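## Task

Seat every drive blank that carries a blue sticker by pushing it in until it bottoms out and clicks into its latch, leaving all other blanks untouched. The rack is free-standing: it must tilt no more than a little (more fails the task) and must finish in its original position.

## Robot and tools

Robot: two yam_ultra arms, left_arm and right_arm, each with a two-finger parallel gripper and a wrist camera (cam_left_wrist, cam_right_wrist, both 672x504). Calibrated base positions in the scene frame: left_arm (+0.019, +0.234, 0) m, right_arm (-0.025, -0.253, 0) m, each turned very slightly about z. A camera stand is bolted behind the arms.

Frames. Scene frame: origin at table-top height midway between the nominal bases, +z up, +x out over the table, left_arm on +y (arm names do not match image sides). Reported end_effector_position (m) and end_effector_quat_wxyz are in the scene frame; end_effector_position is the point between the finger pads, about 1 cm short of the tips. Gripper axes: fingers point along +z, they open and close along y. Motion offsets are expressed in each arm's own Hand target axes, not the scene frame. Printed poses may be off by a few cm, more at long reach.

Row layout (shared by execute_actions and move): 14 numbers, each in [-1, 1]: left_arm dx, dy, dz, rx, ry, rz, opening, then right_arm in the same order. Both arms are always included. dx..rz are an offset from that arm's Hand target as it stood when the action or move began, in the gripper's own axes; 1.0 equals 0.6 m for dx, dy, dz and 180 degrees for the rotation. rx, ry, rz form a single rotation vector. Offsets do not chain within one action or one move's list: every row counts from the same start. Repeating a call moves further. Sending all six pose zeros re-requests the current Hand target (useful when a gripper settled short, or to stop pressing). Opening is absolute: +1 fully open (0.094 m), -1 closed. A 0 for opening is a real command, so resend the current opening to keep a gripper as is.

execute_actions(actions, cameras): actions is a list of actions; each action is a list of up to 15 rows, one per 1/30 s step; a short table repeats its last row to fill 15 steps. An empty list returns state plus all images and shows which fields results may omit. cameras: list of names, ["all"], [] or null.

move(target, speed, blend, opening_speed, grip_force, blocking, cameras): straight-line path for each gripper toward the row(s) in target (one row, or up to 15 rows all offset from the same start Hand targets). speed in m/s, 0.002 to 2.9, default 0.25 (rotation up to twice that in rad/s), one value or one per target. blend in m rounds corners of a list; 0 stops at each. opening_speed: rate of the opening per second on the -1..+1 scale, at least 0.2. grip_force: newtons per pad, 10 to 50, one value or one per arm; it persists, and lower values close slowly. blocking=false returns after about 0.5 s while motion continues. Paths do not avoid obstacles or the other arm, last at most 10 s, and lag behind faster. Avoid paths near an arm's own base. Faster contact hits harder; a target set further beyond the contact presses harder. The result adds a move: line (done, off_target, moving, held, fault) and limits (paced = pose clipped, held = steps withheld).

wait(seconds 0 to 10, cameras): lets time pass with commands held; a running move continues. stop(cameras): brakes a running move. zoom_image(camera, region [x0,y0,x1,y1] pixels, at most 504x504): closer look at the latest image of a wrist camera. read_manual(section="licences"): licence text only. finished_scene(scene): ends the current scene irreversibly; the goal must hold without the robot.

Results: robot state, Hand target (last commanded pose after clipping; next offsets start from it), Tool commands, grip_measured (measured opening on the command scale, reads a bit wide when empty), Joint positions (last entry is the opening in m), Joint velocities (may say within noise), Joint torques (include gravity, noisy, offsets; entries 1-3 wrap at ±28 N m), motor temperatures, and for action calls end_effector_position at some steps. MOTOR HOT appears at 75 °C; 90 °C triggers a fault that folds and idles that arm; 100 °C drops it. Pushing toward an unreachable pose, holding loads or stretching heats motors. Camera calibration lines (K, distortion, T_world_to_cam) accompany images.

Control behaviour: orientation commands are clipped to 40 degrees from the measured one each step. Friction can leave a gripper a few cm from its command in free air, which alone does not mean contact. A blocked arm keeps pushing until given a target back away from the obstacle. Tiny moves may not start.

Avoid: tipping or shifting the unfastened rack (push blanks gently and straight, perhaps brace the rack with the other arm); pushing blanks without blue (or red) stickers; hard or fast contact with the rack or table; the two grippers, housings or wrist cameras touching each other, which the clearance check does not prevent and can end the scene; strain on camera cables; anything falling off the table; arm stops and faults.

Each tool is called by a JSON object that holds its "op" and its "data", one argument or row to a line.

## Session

{"op": "execute_actions", "data": {
  "actions": []
}}

Scene clock: 0.00 s.
left_arm: end_effector_position=(+0.1907, +0.1190, +0.3468) grip_measured=+1.000 end_effector_quat_wxyz=(+0.436, +0.151, +0.875, -0.151) | right_arm: end_effector_position=(+0.2395, -0.1539, +0.2106) grip_measured=+1.000 end_effector_quat_wxyz=(+0.333, +0.043, +0.893, +0.300)
Joint positions: left_arm=[-0.835 0.791 1.38 -1.226 -0.257 -0.348 0.094] | right_arm=[0.099 0.886 0.818 -0.682 -0.502 0.36 0.094]
Joint velocities: within noise
Joint torques (N m): no reading
Motor temperatures (°C): left_arm=[28 28 33 35 26 27 29] | right_arm=[26 32 30 30 26 25 27]
Heat: left arm: 35 °C; right arm: 32 °C.
Hand target: left_arm +0.1918, +0.1202, +0.3533; +0.447, +0.149, +0.869, -0.152 | right_arm +0.2406, -0.1523, +0.2185; +0.345, +0.033, +0.888, +0.304
Tool commands: left_gripper/opening=+1.0 right_gripper/opening=+1.0
camera_calibration:
cam_left_wrist: T_world_to_cam=[[-0.390057, -0.908543, 0.149681, 0.131467], [-0.833163, 0.279032, -0.477474, 0.327594], [0.39204, -0.310951, -0.865803, 0.350785], [0, 0, 0, 1]] pos_world=[0.186697, 0.137111, 0.44045]
cam_right_wrist: T_world_to_cam=[[0.129874, -0.808727, -0.573666, -0.0332003], [-0.96257, 0.0359753, -0.268636, 0.331767], [0.237891, 0.587082, -0.773784, 0.286176], [0, 0, 0, 1]] pos_world=[0.255582, -0.206794, 0.291517]

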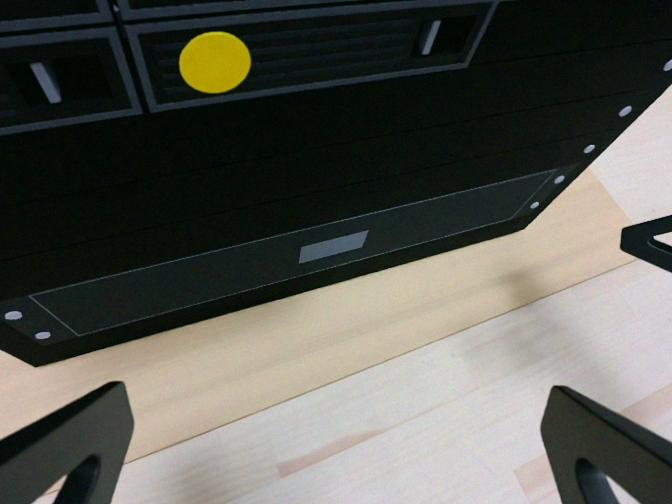

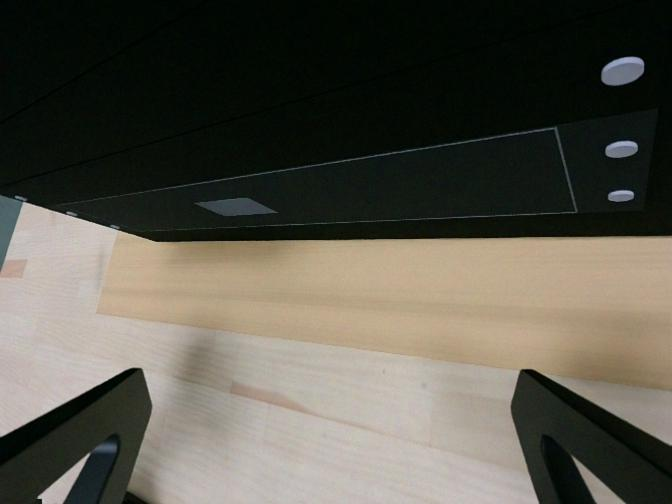

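{"op": "move", "data": {
  "target": [-0.168,0.013,-0.105,-0.14,-0.273,0.019,-1,-0.177,0.241,-0.313,0.108,-0.332,-0.176,-1],
  "cameras": ["all"]
}}

Scene clock: 7.87 s.
left_arm: end_effector_position=(+0.2036, +0.1327, +0.4585) grip_measured=-0.990 end_effector_quat_wxyz=(+0.704, +0.019, +0.709, +0.026) | right_arm: end_effector_position=(+0.1801, -0.1640, +0.4721) grip_measured=-0.977 end_effector_quat_wxyz=(+0.784, +0.002, +0.621, -0.001)
Joint positions: left_arm=[-1.555 0.848 1.32 -0.786 -1.547 -0.249 0] | right_arm=[1.298 0.655 0.866 0.42 1.175 -0.591 0.001]
Joint torques (N m): left_arm=[0.49 0.98 8.13 1.42 -0.36 0.06] | right_arm=[-0.57 2.32 3.66 1.25 -0.56 -0.06]
Heat: left arm: 36 °C; right arm: 32 °C.
Hand target: left_arm +0.2050, +0.1400, +0.4700; +0.790, -0.001, +0.613, +0.001 | right_arm +0.1807, -0.1600, +0.4711; +0.790, +0.000, +0.613, +0.001
Off the commanded pose: left_arm 0.014 m, 15 deg | right_arm 0.004 m, 1 deg.
joint sent to its limit (left arm) — joint 5 (wrist yaw), lower limit. The joint targets are off in orientation, not in position.
move: off_target (left_arm)
camera_calibration:
cam_left_wrist: T_world_to_cam=[[0.00150067, -0.998906, -0.0467417, 0.154552], [-0.439787, 0.0413196, -0.897151, 0.531693], [0.898101, 0.0219028, -0.439244, 0.103945], [0, 0, 0, 1]] pos_world=[0.140247, 0.130137, 0.52989]
cam_right_wrist: T_world_to_cam=[[0.00866797, -0.999962, -0.0012962, -0.163336], [-0.201151, -0.000473881, -0.97956, 0.537708], [0.979522, 0.00875153, -0.201147, 0.00984724], [0, 0, 0, 1]] pos_world=[0.0999304, -0.163161, 0.528486]

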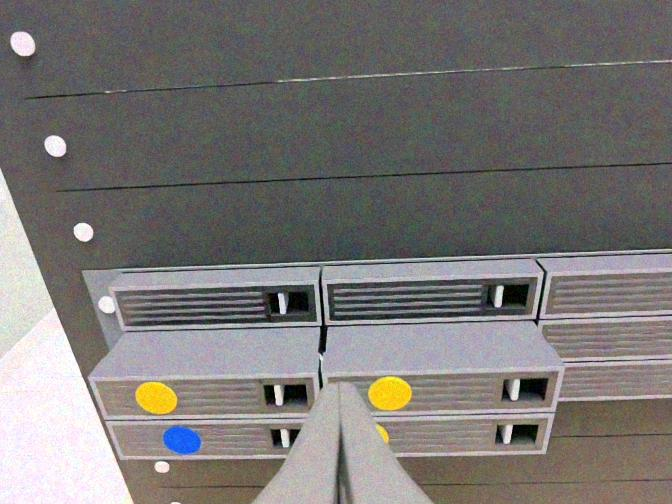

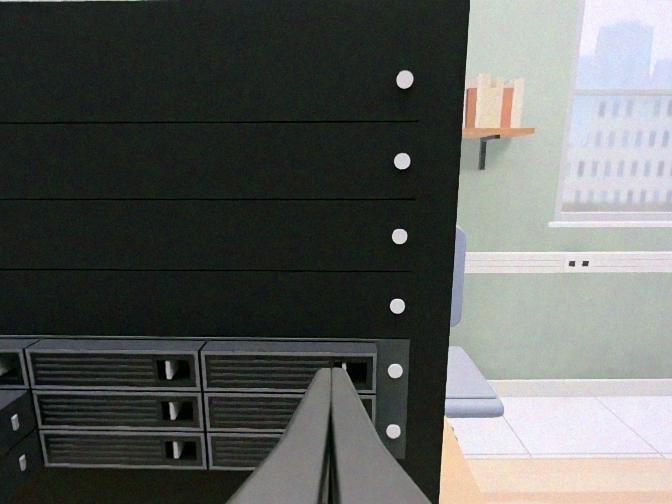

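{"op": "move", "data": {
  "target": [0.247,0.108,0.023,0.0675,-0.0675,-0.496,-1,0,0,0,0,0,0,-1],
  "speed": 0.2,
  "cameras": ["cam_left_wrist"]
}}

Scene clock: 22.43 s.
left_arm: end_effector_position=(+0.2568, +0.2058, +0.3316) grip_measured=-0.990 end_effector_quat_wxyz=(+0.610, -0.363, +0.360, -0.605) | right_arm: end_effector_position=(+0.1800, -0.1642, +0.4724) grip_measured=-0.977 end_effector_quat_wxyz=(+0.784, +0.003, +0.621, -0.001)
Joint positions: left_arm=[-0.386 0.343 0.114 0.756 -0.33 -1.385 0] | right_arm=[1.298 0.655 0.866 0.423 1.175 -0.593 0.001]
Joint torques (N m): left_arm=[0.29 2.69 5.52 1.75 0.18 0.01] | right_arm=[-0.54 2.3 3.49 1.22 -0.56 -0.07]
Heat: left arm: 38 °C; right arm: 32 °C.
Hand target: left_arm +0.2549, +0.2049, +0.3299; +0.613, -0.354, +0.355, -0.611 | right_arm +0.1807, -0.1600, +0.4711; +0.790, +0.000, +0.613, +0.001
Off the commanded pose: left_arm 0.003 m, 1 deg | right_arm 0.004 m, 1 deg.
move: done
camera_calibration:
cam_left_wrist: T_world_to_cam=[[-0.482446, 0.0132826, 0.875825, -0.16838], [-0.379168, -0.904516, -0.195146, 0.384484], [0.789606, -0.426233, 0.441417, -0.173055], [0, 0, 0, 1]] pos_world=[0.201195, 0.276247, 0.298891]
Images, in order (width x height): cam_left_wrist 672x504.

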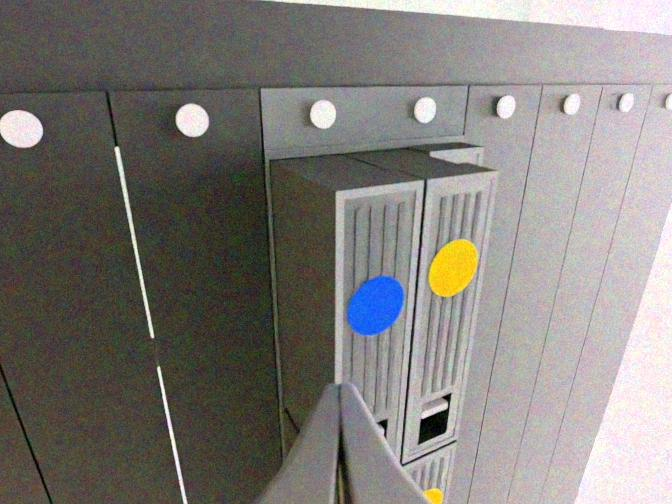

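{"op": "move", "data": {
  "target": [0.008,-0.043,0.015,0,0,0,-1,0,0,0,0,0,0,-1],
  "speed": 0.1,
  "cameras": ["cam_left_wrist"]
}}

Scene clock: 28.17 s.
left_arm: end_effector_position=(+0.2532, +0.2000, +0.3401) grip_measured=-0.990 end_effector_quat_wxyz=(+0.606, -0.363, +0.357, -0.611) | right_arm: end_effector_position=(+0.1800, -0.1642, +0.4724) grip_measured=-0.977 end_effector_quat_wxyz=(+0.784, +0.003, +0.621, -0.001)
Joint positions: left_arm=[-0.457 0.343 0.14 0.75 -0.387 -1.357 0] | right_arm=[1.298 0.655 0.866 0.423 1.175 -0.593 0.001]
Joint torques (N m): left_arm=[-0.4 1.28 11.38 0.88 0.08 0.23] | right_arm=[-0.42 2.17 3.56 1.22 -0.57 -0.09]
Heat: left arm: 38 °C; right arm: 32 °C.
Hand target: left_arm +0.2499, +0.1999, +0.3567; +0.613, -0.354, +0.355, -0.611 | right_arm +0.1807, -0.1600, +0.4711; +0.790, +0.000, +0.613, +0.001
Off the commanded pose: left_arm 0.017 m, 1 deg | right_arm 0.004 m, 1 deg.
move: off_target (left_arm)
camera_calibration:
cam_left_wrist: T_world_to_cam=[[-0.487434, 0.026411, 0.87276, -0.177732], [-0.386138, -0.903011, -0.188331, 0.378806], [0.783138, -0.428805, 0.450357, -0.1773], [0, 0, 0, 1]] pos_world=[0.198489, 0.270733, 0.306306]
Images, in order (width x height): cam_left_wrist 672x504.

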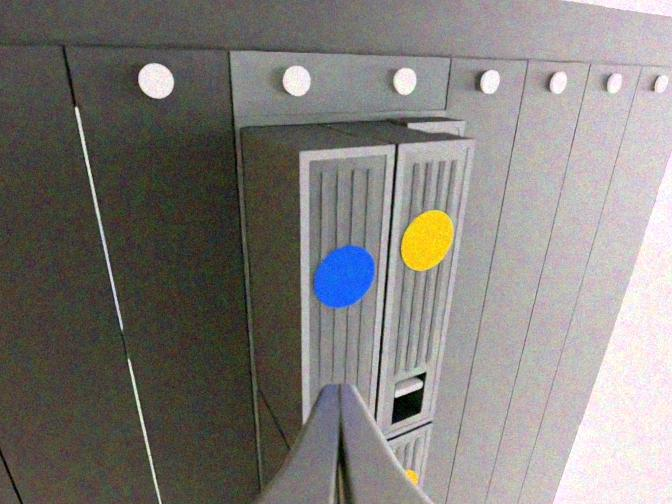

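{"op": "move", "data": {
  "target": [0,-0.024,0.0137,0,0,0,-1,0,0,0,0,0,0,-1],
  "speed": 0.1,
  "cameras": ["cam_left_wrist"]
}}

Scene clock: 31.77 s.
left_arm: end_effector_position=(+0.2500, +0.2013, +0.3607) grip_measured=-0.990 end_effector_quat_wxyz=(+0.608, -0.361, +0.350, -0.615) | right_arm: end_effector_position=(+0.1800, -0.1642, +0.4724) grip_measured=-0.977 end_effector_quat_wxyz=(+0.784, +0.003, +0.621, -0.001)
Joint positions: left_arm=[-0.46 0.343 0.207 0.701 -0.39 -1.355 0] | right_arm=[1.298 0.655 0.866 0.423 1.175 -0.593 0.001]
Joint torques (N m): left_arm=[-0.39 3.19 11.25 0.88 0.09 0.19] | right_arm=[-0.5 2.24 3.55 1.26 -0.57 -0.07]
Heat: left arm: 38 °C; right arm: 32 °C.
Hand target: left_arm +0.2499, +0.1999, +0.3732; +0.613, -0.354, +0.355, -0.611 | right_arm +0.1807, -0.1600, +0.4711; +0.790, +0.000, +0.613, +0.001
Off the commanded pose: left_arm 0.013 m, 1 deg | right_arm 0.004 m, 1 deg.
move: off_target (left_arm)
camera_calibration:
cam_left_wrist: T_world_to_cam=[[-0.501371, 0.0331428, 0.864597, -0.192293], [-0.382824, -0.904631, -0.187318, 0.381749], [0.775934, -0.424905, 0.466244, -0.188242], [0, 0, 0, 1]] pos_world=[0.195796, 0.27173, 0.325531]
Images, in order (width x height): cam_left_wrist 672x504.

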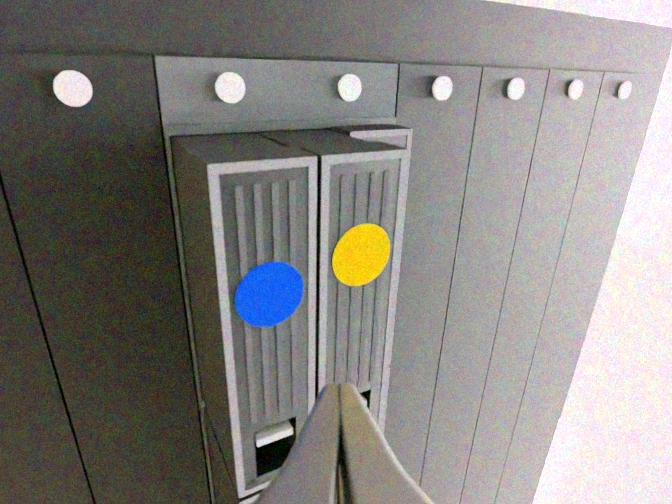

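{"op": "move", "data": {
  "target": [0,0.034,0.0287,0,0,0,-1,0,0,0,0,0,0,-1],
  "speed": 0.06,
  "cameras": ["cam_left_wrist"]
}}

Scene clock: 34.93 s.
left_arm: end_effector_position=(+0.2809, +0.1992, +0.3418) grip_measured=-0.990 end_effector_quat_wxyz=(+0.604, -0.373, +0.379, -0.593) | right_arm: end_effector_position=(+0.1800, -0.1642, +0.4724) grip_measured=-0.977 end_effector_quat_wxyz=(+0.784, +0.003, +0.621, -0.001)
Joint positions: left_arm=[-0.365 0.522 0.207 0.788 -0.313 -1.397 0] | right_arm=[1.298 0.655 0.866 0.423 1.175 -0.593 0.001]
Joint torques (N m): left_arm=[0.51 1.84 9.59 1.81 0.2 0.02] | right_arm=[-0.57 2.22 3.54 1.23 -0.59 -0.06]
Motor temperatures (°C): left_arm=[28 28 38 38 26 27 29] | right_arm=[26 32 31 32 26 25 28]
Heat: left arm: 38 °C; right arm: 32 °C.
Hand target: left_arm +0.2749, +0.2000, +0.3641; +0.613, -0.354, +0.355, -0.611 | right_arm +0.1807, -0.1600, +0.4711; +0.790, +0.000, +0.613, +0.001
Off the commanded pose: left_arm 0.023 m, 4 deg | right_arm 0.004 m, 1 deg.
move: off_target (left_arm)
camera_calibration:
cam_left_wrist: T_world_to_cam=[[-0.440209, -0.00103487, 0.897895, -0.182054], [-0.387478, -0.901874, -0.191007, 0.390144], [0.809986, -0.431998, 0.396612, -0.188699], [0, 0, 0, 1]] pos_world=[0.223874, 0.270155, 0.312826]
Images, in order (width x height): cam_left_wrist 672x504.

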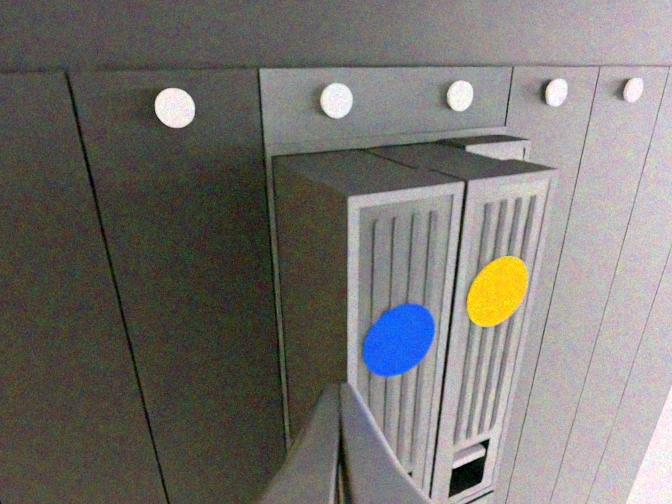

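{"op": "move", "data": {
  "target": [
    [0,-0.021,-0.036,0,0,0,-1,0,0,0,0,0,0,-1],
    [0,-0.0405,-0.0065,0,0,0,-1,0,0,0,0,0,0,-1]
  ],
  "speed": 0.1,
  "cameras": ["cam_left_wrist"]
}}

Scene clock: 38.47 s.
left_arm: end_effector_position=(+0.2603, +0.2011, +0.3686) grip_measured=-0.990 end_effector_quat_wxyz=(+0.611, -0.362, +0.354, -0.608) | right_arm: end_effector_position=(+0.1800, -0.1642, +0.4724) grip_measured=-0.977 end_effector_quat_wxyz=(+0.784, +0.003, +0.621, -0.001)
Joint positions: left_arm=[-0.426 0.421 0.251 0.719 -0.367 -1.363 0] | right_arm=[1.298 0.655 0.866 0.423 1.175 -0.593 0.001]
Joint torques (N m): left_arm=[0.42 2.36 11.37 0.9 0.28 0.03] | right_arm=[-0.47 2.26 3.7 1.26 -0.58 -0.07]
Heat: left arm: 39 °C; right arm: 32 °C.
Hand target: left_arm +0.2595, +0.2000, +0.3832; +0.613, -0.354, +0.355, -0.611 | right_arm +0.1807, -0.1600, +0.4711; +0.790, +0.000, +0.613, +0.001
Off the commanded pose: left_arm 0.015 m, 1 deg | right_arm 0.004 m, 1 deg.
move: off_target (left_arm)
camera_calibration:
cam_left_wrist: T_world_to_cam=[[-0.493173, 0.018005, 0.869745, -0.194895], [-0.374709, -0.906682, -0.193702, 0.387585], [0.785094, -0.42143, 0.453898, -0.198558], [0, 0, 0, 1]] pos_world=[0.205001, 0.271247, 0.33471]
Images, in order (width x height): cam_left_wrist 672x504.

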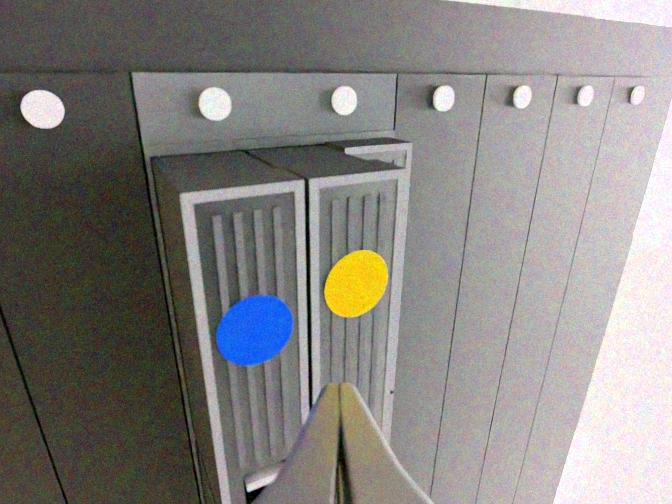

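{"op": "move", "data": {
  "target": [0,0.0195,0.0272,0,0,0,-1,0,0,0,0,0,0,-1],
  "speed": 0.06,
  "cameras": ["cam_left_wrist"]
}}

Scene clock: 41.83 s.
left_arm: end_effector_position=(+0.2876, +0.1980, +0.3458) grip_measured=-0.990 end_effector_quat_wxyz=(+0.600, -0.378, +0.391, -0.587) | right_arm: end_effector_position=(+0.1800, -0.1642, +0.4724) grip_measured=-0.977 end_effector_quat_wxyz=(+0.784, +0.003, +0.621, -0.001)
Joint positions: left_arm=[-0.352 0.545 0.251 0.738 -0.301 -1.403 0] | right_arm=[1.298 0.655 0.866 0.423 1.175 -0.593 0.001]
Joint torques (N m): left_arm=[0.54 1.05 11.64 1.81 0.15 0.04] | right_arm=[-0.44 2.28 3.64 1.26 -0.6 -0.08]
Heat: left arm: 39 °C; right arm: 32 °C.
Hand target: left_arm +0.2794, +0.2000, +0.3812; +0.613, -0.354, +0.355, -0.611 | right_arm +0.1807, -0.1600, +0.4711; +0.790, +0.000, +0.613, +0.001
Off the commanded pose: left_arm 0.036 m, 6 deg | right_arm 0.004 m, 1 deg.
move: off_target (left_arm)
camera_calibration:
cam_left_wrist: T_world_to_cam=[[-0.415962, -0.0092404, 0.909335, -0.192191], [-0.393806, -0.899494, -0.189281, 0.393093], [0.819691, -0.436835, 0.370516, -0.188976], [0, 0, 0, 1]] pos_world=[0.22976, 0.269258, 0.31919]
Images, in order (width x height): cam_left_wrist 672x504.

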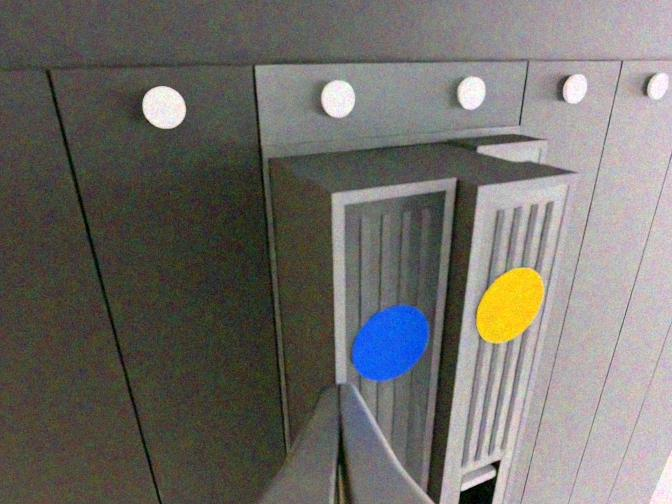

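{"op": "move", "data": {
  "target": [
    [0,-0.02,-0.025,0,0,0,-1,0,0,0,0,0,0,-1],
    [0,-0.021,0.0417,0,0,0,-1,0,0,0,0,0,0,-1]
  ],
  "speed": [0.1,0.06],
  "cameras": ["cam_left_wrist"]
}}

Scene clock: 45.50 s.
left_arm: end_effector_position=(+0.3034, +0.1981, +0.3694) grip_measured=-0.990 end_effector_quat_wxyz=(+0.600, -0.379, +0.389, -0.588) | right_arm: end_effector_position=(+0.1800, -0.1642, +0.4724) grip_measured=-0.977 end_effector_quat_wxyz=(+0.784, +0.003, +0.621, -0.001)
Joint positions: left_arm=[-0.313 0.647 0.359 0.727 -0.267 -1.424 0] | right_arm=[1.298 0.655 0.866 0.423 1.175 -0.593 0.001]
Joint torques (N m): left_arm=[0.57 0.12 11.69 1.83 0.19 0] | right_arm=[-0.61 2.22 3.73 1.21 -0.56 -0.05]
Heat: left arm: 39 °C; right arm: 32 °C.
Hand target: left_arm +0.2949, +0.2000, +0.4046; +0.613, -0.354, +0.355, -0.611 | right_arm +0.1807, -0.1600, +0.4711; +0.790, +0.000, +0.613, +0.001
Off the commanded pose: left_arm 0.036 m, 6 deg | right_arm 0.004 m, 1 deg.
move: off_target (left_arm)
camera_calibration:
cam_left_wrist: T_world_to_cam=[[-0.416308, -0.00522751, 0.909209, -0.207629], [-0.393364, -0.900518, -0.185291, 0.402546], [0.819727, -0.434788, 0.372836, -0.211962], [0, 0, 0, 1]] pos_world=[0.245661, 0.269256, 0.342394]
Images, in order (width x height): cam_left_wrist 672x504.

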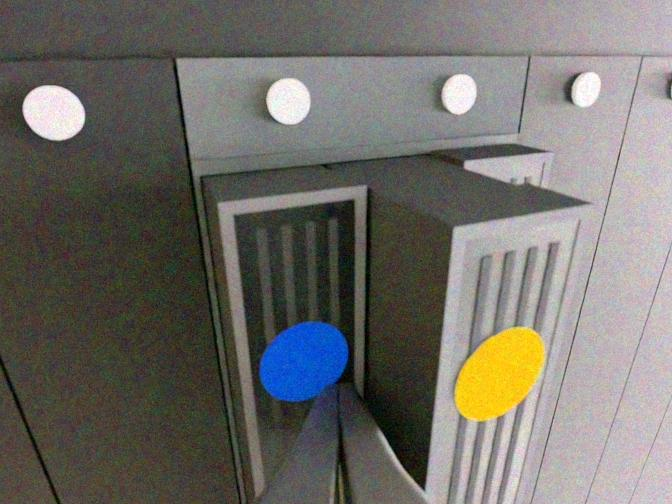

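{"op": "move", "data": {
  "target": [
    [0,0.012,-0.0455,0,0,0,-1,0,0,0,0,0,0,-1],
    [0,0.036,0.037,0,0,0,-1,0,0,0,0,0,0,-1]
  ],
  "speed": [0.1,0.06],
  "cameras": ["cam_left_wrist"]
}}

Scene clock: 50.47 s.
left_arm: end_effector_position=(+0.3186, +0.1999, +0.3715) grip_measured=-0.990 end_effector_quat_wxyz=(+0.605, -0.366, +0.366, -0.604) | right_arm: end_effector_position=(+0.1800, -0.1642, +0.4724) grip_measured=-0.977 end_effector_quat_wxyz=(+0.784, +0.003, +0.621, -0.001)
Joint positions: left_arm=[-0.263 0.795 0.345 0.945 -0.218 -1.454 0] | right_arm=[1.298 0.655 0.866 0.423 1.175 -0.593 0.001]
Joint torques (N m): left_arm=[1.05 2.76 13.71 1.24 0.17 0.02] | right_arm=[-0.5 2.26 3.6 1.25 -0.59 -0.11]
Heat: left arm: 40 °C; right arm: 32 °C.
Hand target: left_arm +0.3249, +0.2002, +0.3969; +0.613, -0.354, +0.355, -0.611 | right_arm +0.1807, -0.1600, +0.4711; +0.790, +0.000, +0.613, +0.001
Off the commanded pose: left_arm 0.026 m, 2 deg | right_arm 0.004 m, 1 deg.
move: off_target (left_arm)
camera_calibration:
cam_left_wrist: T_world_to_cam=[[-0.469555, 0.0157784, 0.882762, -0.180594], [-0.388566, -0.901498, -0.190571, 0.411118], [0.792801, -0.432495, 0.429434, -0.237303], [0, 0, 0, 1]] pos_world=[0.263082, 0.270839, 0.339675]
Images, in order (width x height): cam_left_wrist 672x504.

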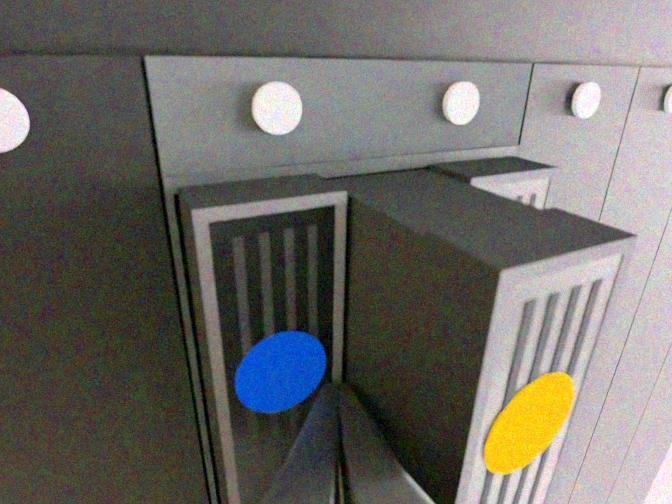

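{"op": "move", "data": {
  "target": [0,0.0095,-0.0535,0,0,0,-1,0,0,0,0,0,0,-1],
  "speed": 0.1,
  "cameras": ["cam_left_wrist"]
}}

Scene clock: 53.13 s.
left_arm: end_effector_position=(+0.3062, +0.2008, +0.3758) grip_measured=-0.990 end_effector_quat_wxyz=(+0.607, -0.363, +0.354, -0.612) | right_arm: end_effector_position=(+0.1800, -0.1642, +0.4724) grip_measured=-0.977 end_effector_quat_wxyz=(+0.784, +0.003, +0.621, -0.001)
Joint positions: left_arm=[-0.286 0.737 0.325 0.936 -0.243 -1.45 0] | right_arm=[1.298 0.655 0.866 0.423 1.175 -0.593 0.001]
Joint torques (N m): left_arm=[-0.54 -3.12 6.16 1.25 0.02 0.21] | right_arm=[-0.57 2.26 3.62 1.26 -0.59 -0.04]
Heat: left arm: 40 °C; right arm: 32 °C.
Hand target: left_arm +0.2999, +0.2000, +0.3759; +0.613, -0.354, +0.355, -0.611 | right_arm +0.1807, -0.1600, +0.4711; +0.790, +0.000, +0.613, +0.001
Off the commanded pose: left_arm 0.006 m, 1 deg | right_arm 0.004 m, 1 deg.
move: done
camera_calibration:
cam_left_wrist: T_world_to_cam=[[-0.491775, 0.0298868, 0.870209, -0.181532], [-0.383405, -0.90474, -0.185598, 0.405185], [0.781766, -0.424915, 0.456387, -0.237176], [0, 0, 0, 1]] pos_world=[0.251493, 0.271233, 0.341416]
Images, in order (width x height): cam_left_wrist 672x504.

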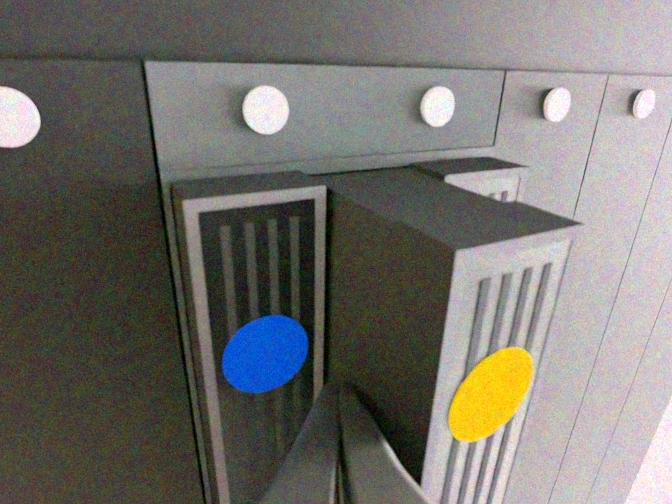

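{"op": "move", "data": {
  "target": [0,0.021,-0.012,0,0,0,-1,0,0,0,0,0,0,-1],
  "speed": 0.1,
  "cameras": ["cam_left_wrist"]
}}

Scene clock: 55.60 s.
left_arm: end_effector_position=(+0.3067, +0.2007, +0.3593) grip_measured=-0.990 end_effector_quat_wxyz=(+0.604, -0.369, +0.363, -0.606) | right_arm: end_effector_position=(+0.1800, -0.1642, +0.4724) grip_measured=-0.977 end_effector_quat_wxyz=(+0.784, +0.003, +0.621, -0.001)
Joint positions: left_arm=[-0.286 0.734 0.28 0.952 -0.243 -1.45 0] | right_arm=[1.298 0.655 0.866 0.423 1.175 -0.593 0.001]
Joint torques (N m): left_arm=[-0.46 -0.98 5.41 1.79 0.03 0.14] | right_arm=[-0.51 2.28 3.6 1.23 -0.61 -0.06]
Heat: left arm: 39 °C; right arm: 32 °C.
Hand target: left_arm +0.2999, +0.2000, +0.3615; +0.613, -0.354, +0.355, -0.611 | right_arm +0.1807, -0.1600, +0.4711; +0.790, +0.000, +0.613, +0.001
Off the commanded pose: left_arm 0.007 m, 2 deg | right_arm 0.004 m, 1 deg.
move: done
camera_calibration:
cam_left_wrist: T_world_to_cam=[[-0.47022, 0.0239739, 0.882224, -0.176649], [-0.387969, -0.903477, -0.182233, 0.402091], [0.7927, -0.427965, 0.434134, -0.224736], [0, 0, 0, 1]] pos_world=[0.251083, 0.271336, 0.326684]
Images, in order (width x height): cam_left_wrist 672x504.

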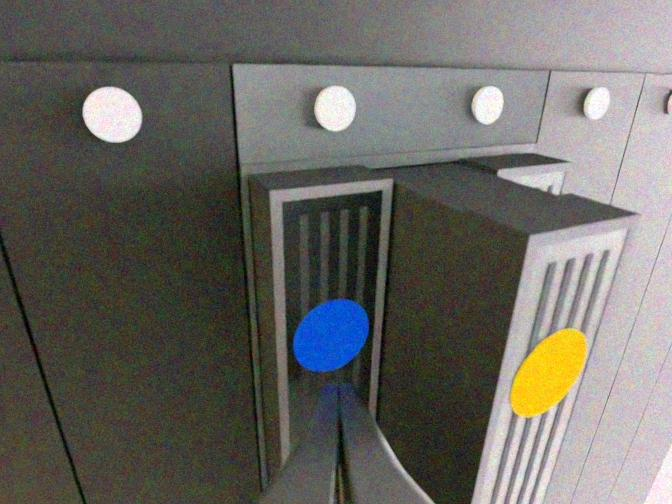

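{"op": "move", "data": {
  "target": [0,0.0136,0.04,0,0,0,-1,0,0,0,0,0,0,-1],
  "speed": 0.06,
  "cameras": ["cam_left_wrist"]
}}

Scene clock: 57.77 s.
left_arm: end_effector_position=(+0.3192, +0.1998, +0.3582) grip_measured=-0.990 end_effector_quat_wxyz=(+0.609, -0.358, +0.355, -0.612) | right_arm: end_effector_position=(+0.1800, -0.1642, +0.4724) grip_measured=-0.977 end_effector_quat_wxyz=(+0.784, +0.003, +0.621, -0.001)
Joint positions: left_arm=[-0.26 0.866 0.28 1.114 -0.214 -1.455 0] | right_arm=[1.298 0.655 0.866 0.423 1.175 -0.593 0.001]
Joint torques (N m): left_arm=[0.84 1.31 10.14 1.2 0.13 -0.02] | right_arm=[-0.55 2.26 3.55 1.23 -0.58 -0.08]
Heat: left arm: 39 °C; right arm: 32 °C.
Hand target: left_arm +0.3248, +0.2001, +0.3663; +0.613, -0.354, +0.355, -0.611 | right_arm +0.1807, -0.1600, +0.4711; +0.790, +0.000, +0.613, +0.001
Off the commanded pose: left_arm 0.010 m, 1 deg | right_arm 0.004 m, 1 deg.
move: done
camera_calibration:
cam_left_wrist: T_world_to_cam=[[-0.497662, 0.0229471, 0.867068, -0.1555], [-0.384235, -0.902046, -0.196662, 0.409667], [0.777622, -0.431029, 0.457731, -0.237739], [0, 0, 0, 1]] pos_world=[0.264893, 0.270634, 0.324216]
Images, in order (width x height): cam_left_wrist 672x504.

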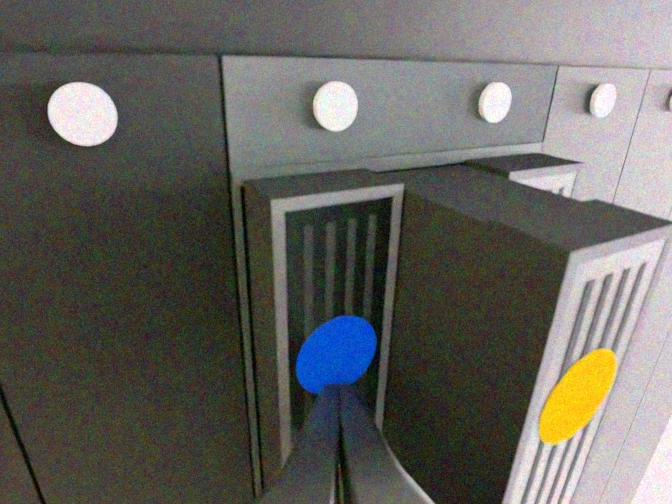

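{"op": "move", "data": {
  "target": [0,0.022,0.064,0,0,0,-1,0,0,0,0,0,0,-1],
  "speed": 0.06,
  "cameras": ["cam_left_wrist"]
}}

Scene clock: 59.97 s.
left_arm: end_effector_position=(+0.3216, +0.2001, +0.3705) grip_measured=-0.990 end_effector_quat_wxyz=(+0.619, -0.324, +0.320, -0.640) | right_arm: end_effector_position=(+0.1800, -0.1642, +0.4724) grip_measured=-0.977 end_effector_quat_wxyz=(+0.784, +0.003, +0.621, -0.001)
Joint positions: left_arm=[-0.227 1.015 0.281 1.368 -0.162 -1.475 0] | right_arm=[1.298 0.655 0.866 0.423 1.175 -0.593 0.001]
Joint torques (N m): left_arm=[1.83 5.05 17.01 -0.15 0.09 -0.03] | right_arm=[-0.47 2.41 3.58 1.25 -0.59 -0.08]
Heat: left arm: 41 °C; right arm: 32 °C.
Hand target: left_arm +0.3647, +0.2002, +0.3740; +0.613, -0.354, +0.355, -0.611 | right_arm +0.1807, -0.1600, +0.4711; +0.790, +0.000, +0.613, +0.001
Off the commanded pose: left_arm 0.043 m, 6 deg | right_arm 0.004 m, 1 deg.
move: off_target (left_arm)
camera_calibration:
cam_left_wrist: T_world_to_cam=[[-0.589615, 0.0451984, 0.806419, -0.117276], [-0.37951, -0.896854, -0.227212, 0.421997], [0.71297, -0.440012, 0.545951, -0.255138], [0, 0, 0, 1]] pos_world=[0.27291, 0.271507, 0.329749]
Images, in order (width x height): cam_left_wrist 672x504.

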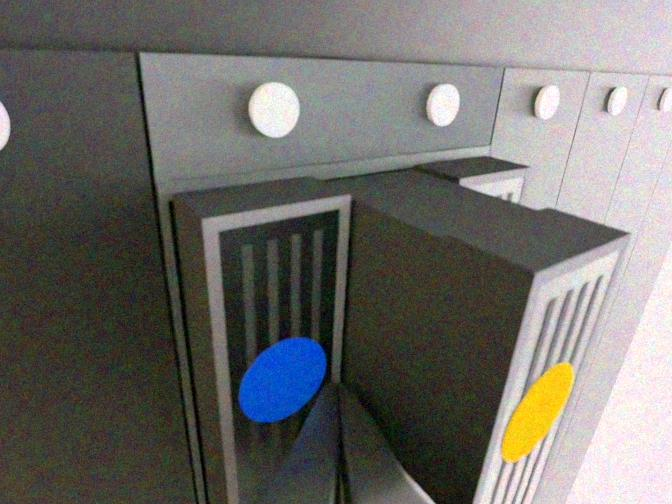

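{"op": "move", "data": {
  "target": [
    [0,-0.02,-0.12,0,0,0,-1,0,0,0,0,0,0,-1],
    [0,0.02,-0.21,0,0,0,-1,0,0,0,0,0,0,-1]
  ],
  "speed": 0.12,
  "cameras": ["cam_left_wrist"]
}}

{"op": "zoom_image", "data": {
  "camera": "cam_left_wrist",
  "region": [200, 80, 500, 305]
}}

Scene clock: 64.60 s.
left_arm: end_effector_position=(+0.2643, +0.2025, +0.3181) grip_measured=-0.990 end_effector_quat_wxyz=(+0.608, -0.359, +0.339, -0.621) | right_arm: end_effector_position=(+0.1800, -0.1642, +0.4724) grip_measured=-0.977 end_effector_quat_wxyz=(+0.784, +0.003, +0.621, -0.001)
Joint positions: left_arm=[-0.39 0.549 0.033 1.089 -0.335 -1.401 0] | right_arm=[1.298 0.655 0.866 0.423 1.175 -0.593 0.001]
Joint torques (N m): left_arm=[-0.49 -0.25 5.48 0.89 0.05 0.23] | right_arm=[-0.49 2.25 3.63 1.26 -0.59 -0.09]
Heat: left arm: 42 °C; right arm: 32 °C.
Hand target: left_arm +0.2613, +0.2001, +0.3010; +0.613, -0.354, +0.354, -0.611 | right_arm +0.1807, -0.1600, +0.4711; +0.790, +0.000, +0.613, +0.001
Off the commanded pose: left_arm 0.018 m, 2 deg | right_arm 0.004 m, 1 deg.
joint sent to its limit (left arm) — joint 3 (elbow), lower limit, where the elbow is as bent as it goes. The joint targets are off in position, not in orientation.
move: off_target (left_arm)
camera_calibration:
cam_left_wrist: T_world_to_cam=[[-0.518022, 0.046679, 0.854093, -0.143312], [-0.379487, -0.907405, -0.180573, 0.377804], [0.766579, -0.417658, 0.48777, -0.184807], [0, 0, 0, 1]] pos_world=[0.210802, 0.272324, 0.280766]
Images, in order (width x height): cam_left_wrist 672x504.

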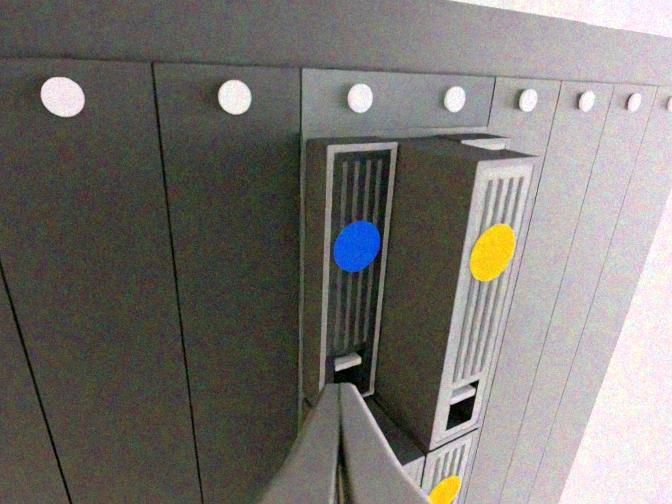

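Scaled by 1.680 from the camera's 672x504 image, which has a finer 960x720 frame.

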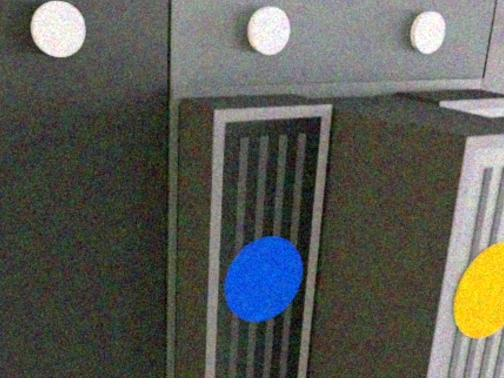

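{"op": "zoom_image", "data": {
  "camera": "cam_left_wrist",
  "region": [290, 110, 410, 200]
}}

{"op": "zoom_image", "data": {
  "camera": "cam_left_wrist",
  "region": [430, 110, 550, 200]
}}

Scaled by 4.200 from the camera's 672x504 image, which has a finer 960x720 frame.

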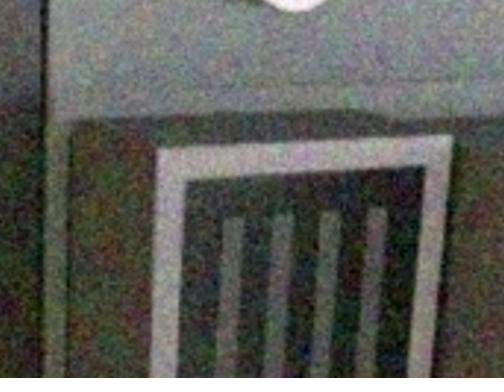

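Scaled by 4.200 from the camera's 672x504 image, which has a finer 960x720 frame.

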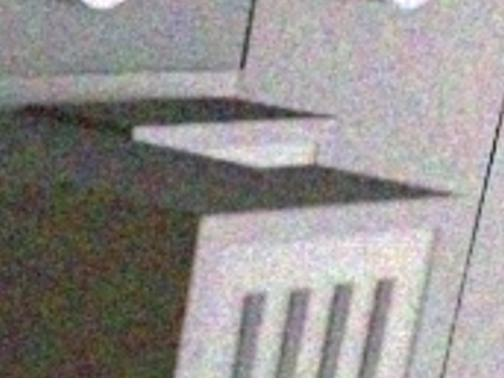

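{"op": "move", "data": {
  "target": [0,-0.074,0.108,0,0,0,-1,0,0,0,0,0,0,-1],
  "speed": 0.12,
  "cameras": ["cam_left_wrist"]
}}

Scene clock: 72.97 s.
left_arm: end_effector_position=(+0.2942, +0.2013, +0.3583) grip_measured=-0.990 end_effector_quat_wxyz=(+0.611, -0.361, +0.354, -0.609) | right_arm: end_effector_position=(+0.1800, -0.1642, +0.4724) grip_measured=-0.977 end_effector_quat_wxyz=(+0.784, +0.003, +0.621, -0.001)
Joint positions: left_arm=[-0.31 0.68 0.241 0.969 -0.266 -1.426 0] | right_arm=[1.298 0.655 0.866 0.423 1.175 -0.593 0.001]
Joint torques (N m): left_arm=[0.53 0.02 11.06 0.93 0.17 0.02] | right_arm=[-0.49 2.29 3.48 1.22 -0.59 -0.09]
Heat: left arm: 40 °C; right arm: 32 °C.
Hand target: left_arm +0.2954, +0.2000, +0.3716; +0.613, -0.354, +0.355, -0.611 | right_arm +0.1807, -0.1600, +0.4711; +0.790, +0.000, +0.613, +0.001
Off the commanded pose: left_arm 0.014 m, 1 deg | right_arm 0.004 m, 1 deg.
move: off_target (left_arm)
camera_calibration:
cam_left_wrist: T_world_to_cam=[[-0.494221, 0.0189314, 0.86913, -0.168928], [-0.376524, -0.905785, -0.194376, 0.399046], [0.783566, -0.423313, 0.454786, -0.21994], [0, 0, 0, 1]] pos_world=[0.2391, 0.271544, 0.324412]
Images, in order (width x height): cam_left_wrist 672x504.

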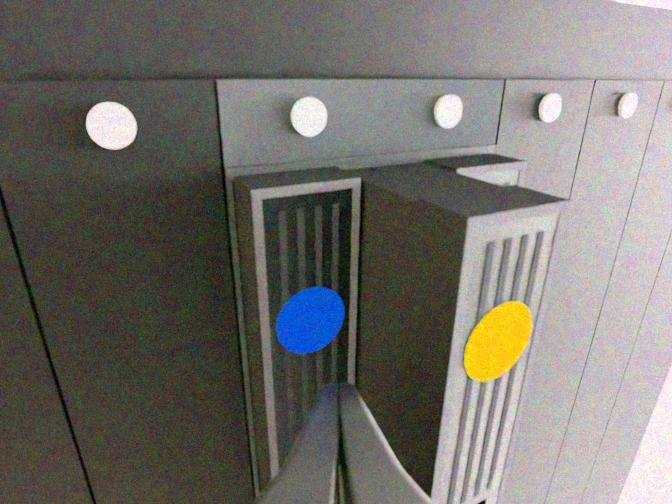

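{"op": "move", "data": {
  "target": [
    [0,0.0245,0.05,0,0,0,-1,0,0,0,0,0,0,-1],
    [0,0.058,0.103,0,0,0,-1,0,0,0,0,0,0,-1]
  ],
  "speed": 0.07,
  "blend": [0.005,0],
  "cameras": ["cam_left_wrist"]
}}

Scene clock: 76.93 s.
left_arm: end_effector_position=(+0.3364, +0.2002, +0.3329) grip_measured=-0.990 end_effector_quat_wxyz=(+0.601, -0.374, +0.369, -0.602) | right_arm: end_effector_position=(+0.1800, -0.1642, +0.4724) grip_measured=-0.977 end_effector_quat_wxyz=(+0.784, +0.003, +0.621, -0.001)
Joint positions: left_arm=[-0.242 0.99 0.256 1.209 -0.206 -1.473 0] | right_arm=[1.298 0.655 0.866 0.423 1.175 -0.593 0.001]
Joint torques (N m): left_arm=[3.06 7.64 19.22 1.37 0.48 -0.05] | right_arm=[-0.49 2.29 3.52 1.24 -0.57 -0.11]
Heat: left arm: 42 °C; right arm: 32 °C.
Hand target: left_arm +0.3664, +0.2003, +0.3722; +0.613, -0.354, +0.355, -0.611 | right_arm +0.1807, -0.1600, +0.4711; +0.790, +0.000, +0.613, +0.001
Off the commanded pose: left_arm 0.049 m, 3 deg | right_arm 0.004 m, 1 deg.
move: off_target (left_arm)
camera_calibration:
cam_left_wrist: T_world_to_cam=[[-0.454336, 0.0218932, 0.890561, -0.147106], [-0.390387, -0.903486, -0.176952, 0.407419], [0.800735, -0.428059, 0.419033, -0.234735], [0, 0, 0, 1]] pos_world=[0.280176, 0.270838, 0.301463]
Images, in order (width x height): cam_left_wrist 672x504.

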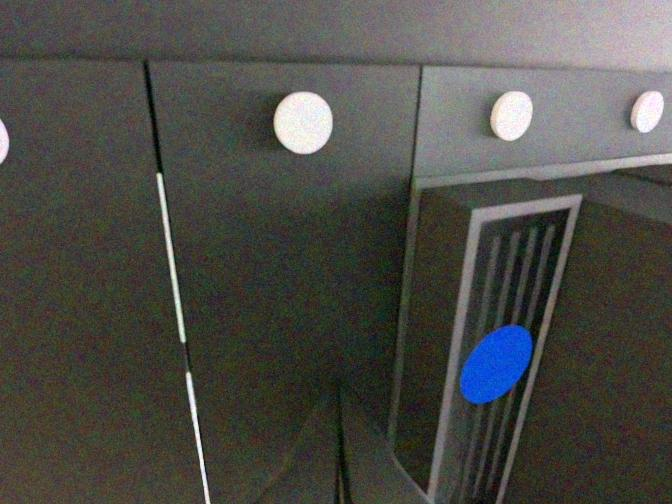

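{"op": "move", "data": {
  "target": [
    [0,-0.042,-0.1125,0,0,0,-1,0,0,0,0,0,0,-1],
    [0,-0.0725,-0.159,0,0,0,-1,0,0,0,0,0,0,-1],
    [0,-0.116,-0.134,0,0,0,-1,0,0,0,0,0,0,-1],
    [0,-0.0725,-0.159,0,0,0,-1,0,0,0,0,0,0,-1]
  ],
  "speed": 0.12,
  "cameras": ["cam_left_wrist"]
}}

Scene clock: 84.67 s.
left_arm: end_effector_position=(+0.2689, +0.1985, +0.3585) grip_measured=-0.990 end_effector_quat_wxyz=(+0.603, -0.368, +0.368, -0.604) | right_arm: end_effector_position=(+0.1800, -0.1642, +0.4724) grip_measured=-0.977 end_effector_quat_wxyz=(+0.784, +0.003, +0.621, -0.001)
Joint positions: left_arm=[-0.402 0.453 0.242 0.719 -0.339 -1.388 0] | right_arm=[1.298 0.655 0.866 0.423 1.175 -0.593 0.001]
Joint torques (N m): left_arm=[-0.17 0.09 5.83 1.73 0.09 0.21] | right_arm=[-0.49 2.25 3.59 1.27 -0.57 -0.05]
Motor temperatures (°C): left_arm=[28 28 43 38 26 27 29] | right_arm=[26 32 31 32 26 25 29]
Heat: left arm: 43 °C; right arm: 32 °C.
Hand target: left_arm +0.2620, +0.2000, +0.3624; +0.613, -0.355, +0.355, -0.611 | right_arm +0.1807, -0.1600, +0.4711; +0.790, +0.000, +0.613, +0.001
Off the commanded pose: left_arm 0.008 m, 3 deg | right_arm 0.004 m, 1 deg.
move: off_target (left_arm)
camera_calibration:
cam_left_wrist: T_world_to_cam=[[-0.465072, 0.0176103, 0.885098, -0.194822], [-0.39141, -0.900861, -0.187741, 0.3877], [0.794044, -0.433749, 0.425858, -0.191721], [0, 0, 0, 1]] pos_world=[0.213378, 0.269537, 0.32687]
Images, in order (width x height): cam_left_wrist 672x504.

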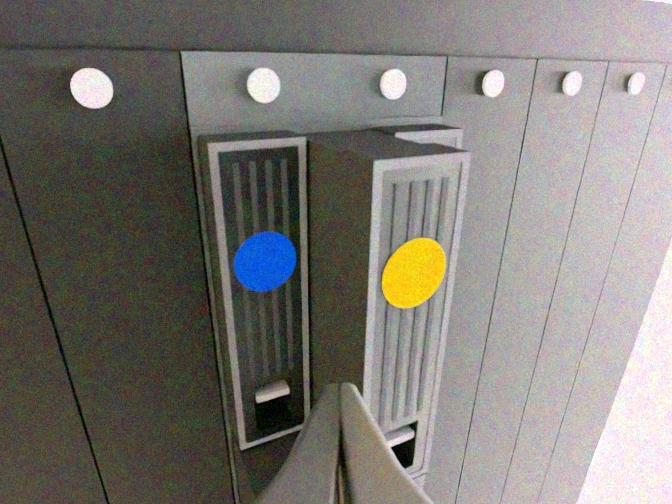

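{"op": "zoom_image", "data": {
  "camera": "cam_left_wrist",
  "region": [180, 100, 330, 212]
}}

{"op": "zoom_image", "data": {
  "camera": "cam_left_wrist",
  "region": [360, 100, 510, 212]
}}

Scaled by 3.360 from the camera's 672x504 image, which has a finer 960x720 frame.

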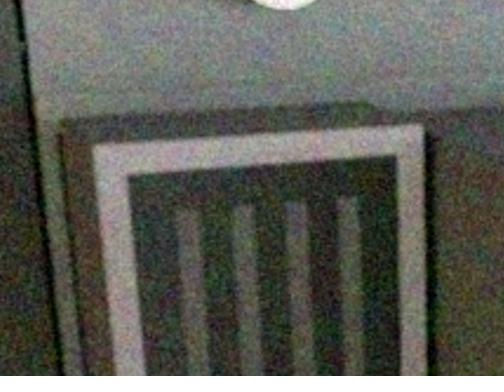

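Scaled by 3.360 from the camera's 672x504 image, which has a finer 960x720 frame.

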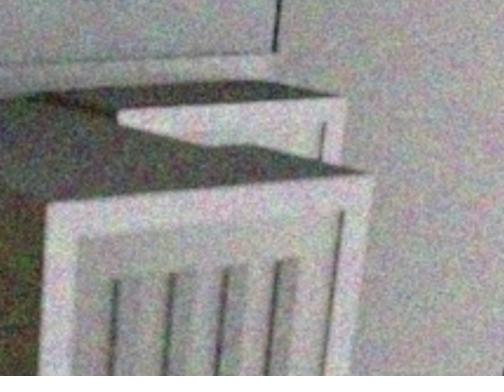

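{"op": "move", "data": {
  "target": [0,0.013,0.0693,0,0,0,-1,0,0,0,0,0,0,-1],
  "speed": 0.1,
  "cameras": ["cam_left_wrist"]
}}

Scene clock: 91.33 s.
left_arm: end_effector_position=(+0.3085, +0.1987, +0.3411) grip_measured=-0.990 end_effector_quat_wxyz=(+0.599, -0.380, +0.389, -0.588) | right_arm: end_effector_position=(+0.1800, -0.1642, +0.4724) grip_measured=-0.977 end_effector_quat_wxyz=(+0.784, +0.003, +0.621, -0.001)
Joint positions: left_arm=[-0.296 0.704 0.257 0.882 -0.252 -1.434 0] | right_arm=[1.298 0.655 0.866 0.423 1.175 -0.593 0.001]
Joint torques (N m): left_arm=[0.39 -0.06 11.52 1.86 0.15 0.02] | right_arm=[-0.47 2.19 3.59 1.26 -0.58 -0.1]
Heat: left arm: 41 °C; right arm: 32 °C.
Hand target: left_arm +0.3019, +0.2001, +0.3764; +0.613, -0.354, +0.355, -0.611 | right_arm +0.1807, -0.1600, +0.4711; +0.790, +0.000, +0.613, +0.001
Off the commanded pose: left_arm 0.036 m, 6 deg | right_arm 0.004 m, 1 deg.
move: off_target (left_arm)
camera_calibration:
cam_left_wrist: T_world_to_cam=[[-0.414694, -0.00366515, 0.909954, -0.180833], [-0.394894, -0.900196, -0.183591, 0.399609], [0.81981, -0.435469, 0.371859, -0.204859], [0, 0, 0, 1]] pos_world=[0.250758, 0.269854, 0.314093]
Images, in order (width x height): cam_left_wrist 672x504.

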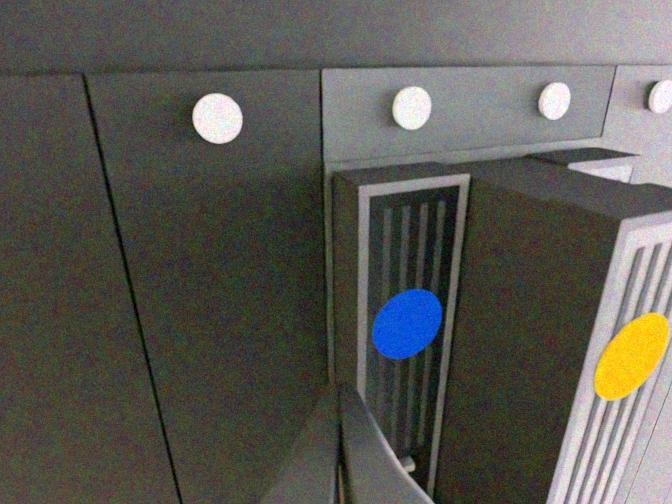

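{"op": "move", "data": {
  "target": [
    [0,0.049,-0.048,0,0,0,-1,0,0,0,0,0,0,-1],
    [0,0,-0.012,0,0,0,-1,0,0,0,0,0,0,-1],
    [0,-0.0024,0.036,0,0,0,-1,0,0,0,0,0,0,-1]
  ],
  "speed": 0.1,
  "cameras": ["cam_left_wrist"]
}}

Scene clock: 96.43 s.
left_arm: end_effector_position=(+0.3183, +0.2011, +0.3679) grip_measured=-0.990 end_effector_quat_wxyz=(+0.608, -0.367, +0.363, -0.603) | right_arm: end_effector_position=(+0.1800, -0.1642, +0.4724) grip_measured=-0.977 end_effector_quat_wxyz=(+0.784, +0.003, +0.621, -0.001)
Joint positions: left_arm=[-0.265 0.803 0.329 0.972 -0.228 -1.45 0] | right_arm=[1.298 0.655 0.866 0.423 1.175 -0.593 0.001]
Joint torques (N m): left_arm=[0.58 0.51 11.86 1.22 0.17 0] | right_arm=[-0.51 2.24 3.54 1.25 -0.57 -0.09]
Heat: left arm: 42 °C; right arm: 32 °C.
Hand target: left_arm +0.3199, +0.2001, +0.3884; +0.613, -0.354, +0.355, -0.611 | right_arm +0.1807, -0.1600, +0.4711; +0.790, +0.000, +0.613, +0.001
Off the commanded pose: left_arm 0.021 m, 2 deg | right_arm 0.004 m, 1 deg.
move: off_target (left_arm)
camera_calibration:
cam_left_wrist: T_world_to_cam=[[-0.472443, 0.0144013, 0.881244, -0.175898], [-0.381049, -0.904927, -0.189496, 0.409304], [0.794732, -0.425323, 0.433014, -0.238353], [0, 0, 0, 1]] pos_world=[0.26229, 0.271546, 0.33578]
Images, in order (width x height): cam_left_wrist 672x504.

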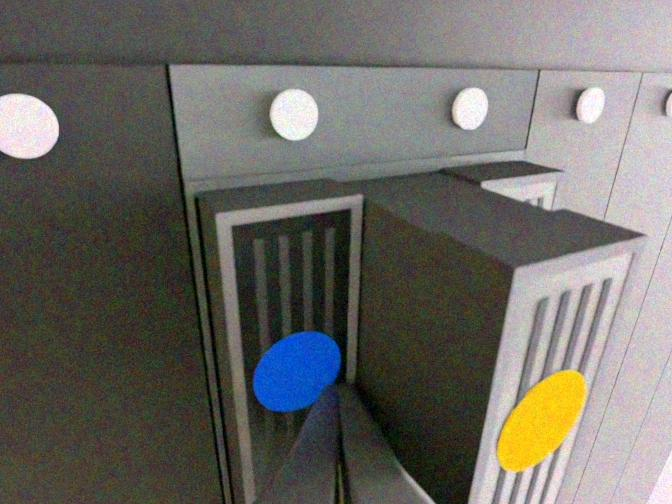

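{"op": "move", "data": {
  "target": [0,0.053,0.0655,0,0,0,-1,0,0,0,0,0,0,-1],
  "speed": 0.07,
  "cameras": ["cam_left_wrist"]
}}

Scene clock: 99.07 s.
left_arm: end_effector_position=(+0.3218, +0.2012, +0.3733) grip_measured=-0.990 end_effector_quat_wxyz=(+0.617, -0.333, +0.318, -0.638) | right_arm: end_effector_position=(+0.1800, -0.1642, +0.4724) grip_measured=-0.977 end_effector_quat_wxyz=(+0.784, +0.003, +0.621, -0.001)
Joint positions: left_arm=[-0.237 0.993 0.294 1.325 -0.185 -1.478 0] | right_arm=[1.298 0.655 0.866 0.423 1.175 -0.593 0.001]
Joint torques (N m): left_arm=[2.95 7.69 18.17 -0.01 0.28 -0.07] | right_arm=[-0.54 2.25 3.6 1.25 -0.59 -0.1]
Heat: left arm: 42 °C; right arm: 32 °C.
Hand target: left_arm +0.3699, +0.2003, +0.3804; +0.613, -0.354, +0.355, -0.611 | right_arm +0.1807, -0.1600, +0.4711; +0.790, +0.000, +0.613, +0.001
Off the commanded pose: left_arm 0.049 m, 6 deg | right_arm 0.004 m, 1 deg.
move: off_target (left_arm)
camera_calibration:
cam_left_wrist: T_world_to_cam=[[-0.581677, 0.0525892, 0.811718, -0.125561], [-0.375552, -0.902546, -0.210647, 0.417429], [0.721534, -0.427371, 0.54474, -0.261226], [0, 0, 0, 1]] pos_world=[0.272214, 0.271711, 0.33215]
Images, in order (width x height): cam_left_wrist 672x504.

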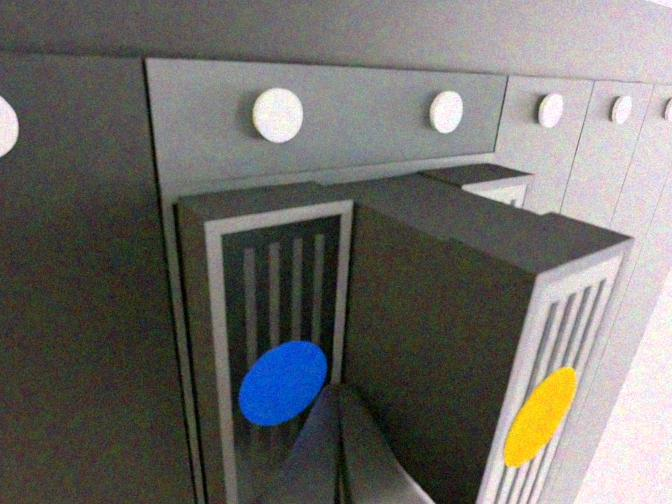

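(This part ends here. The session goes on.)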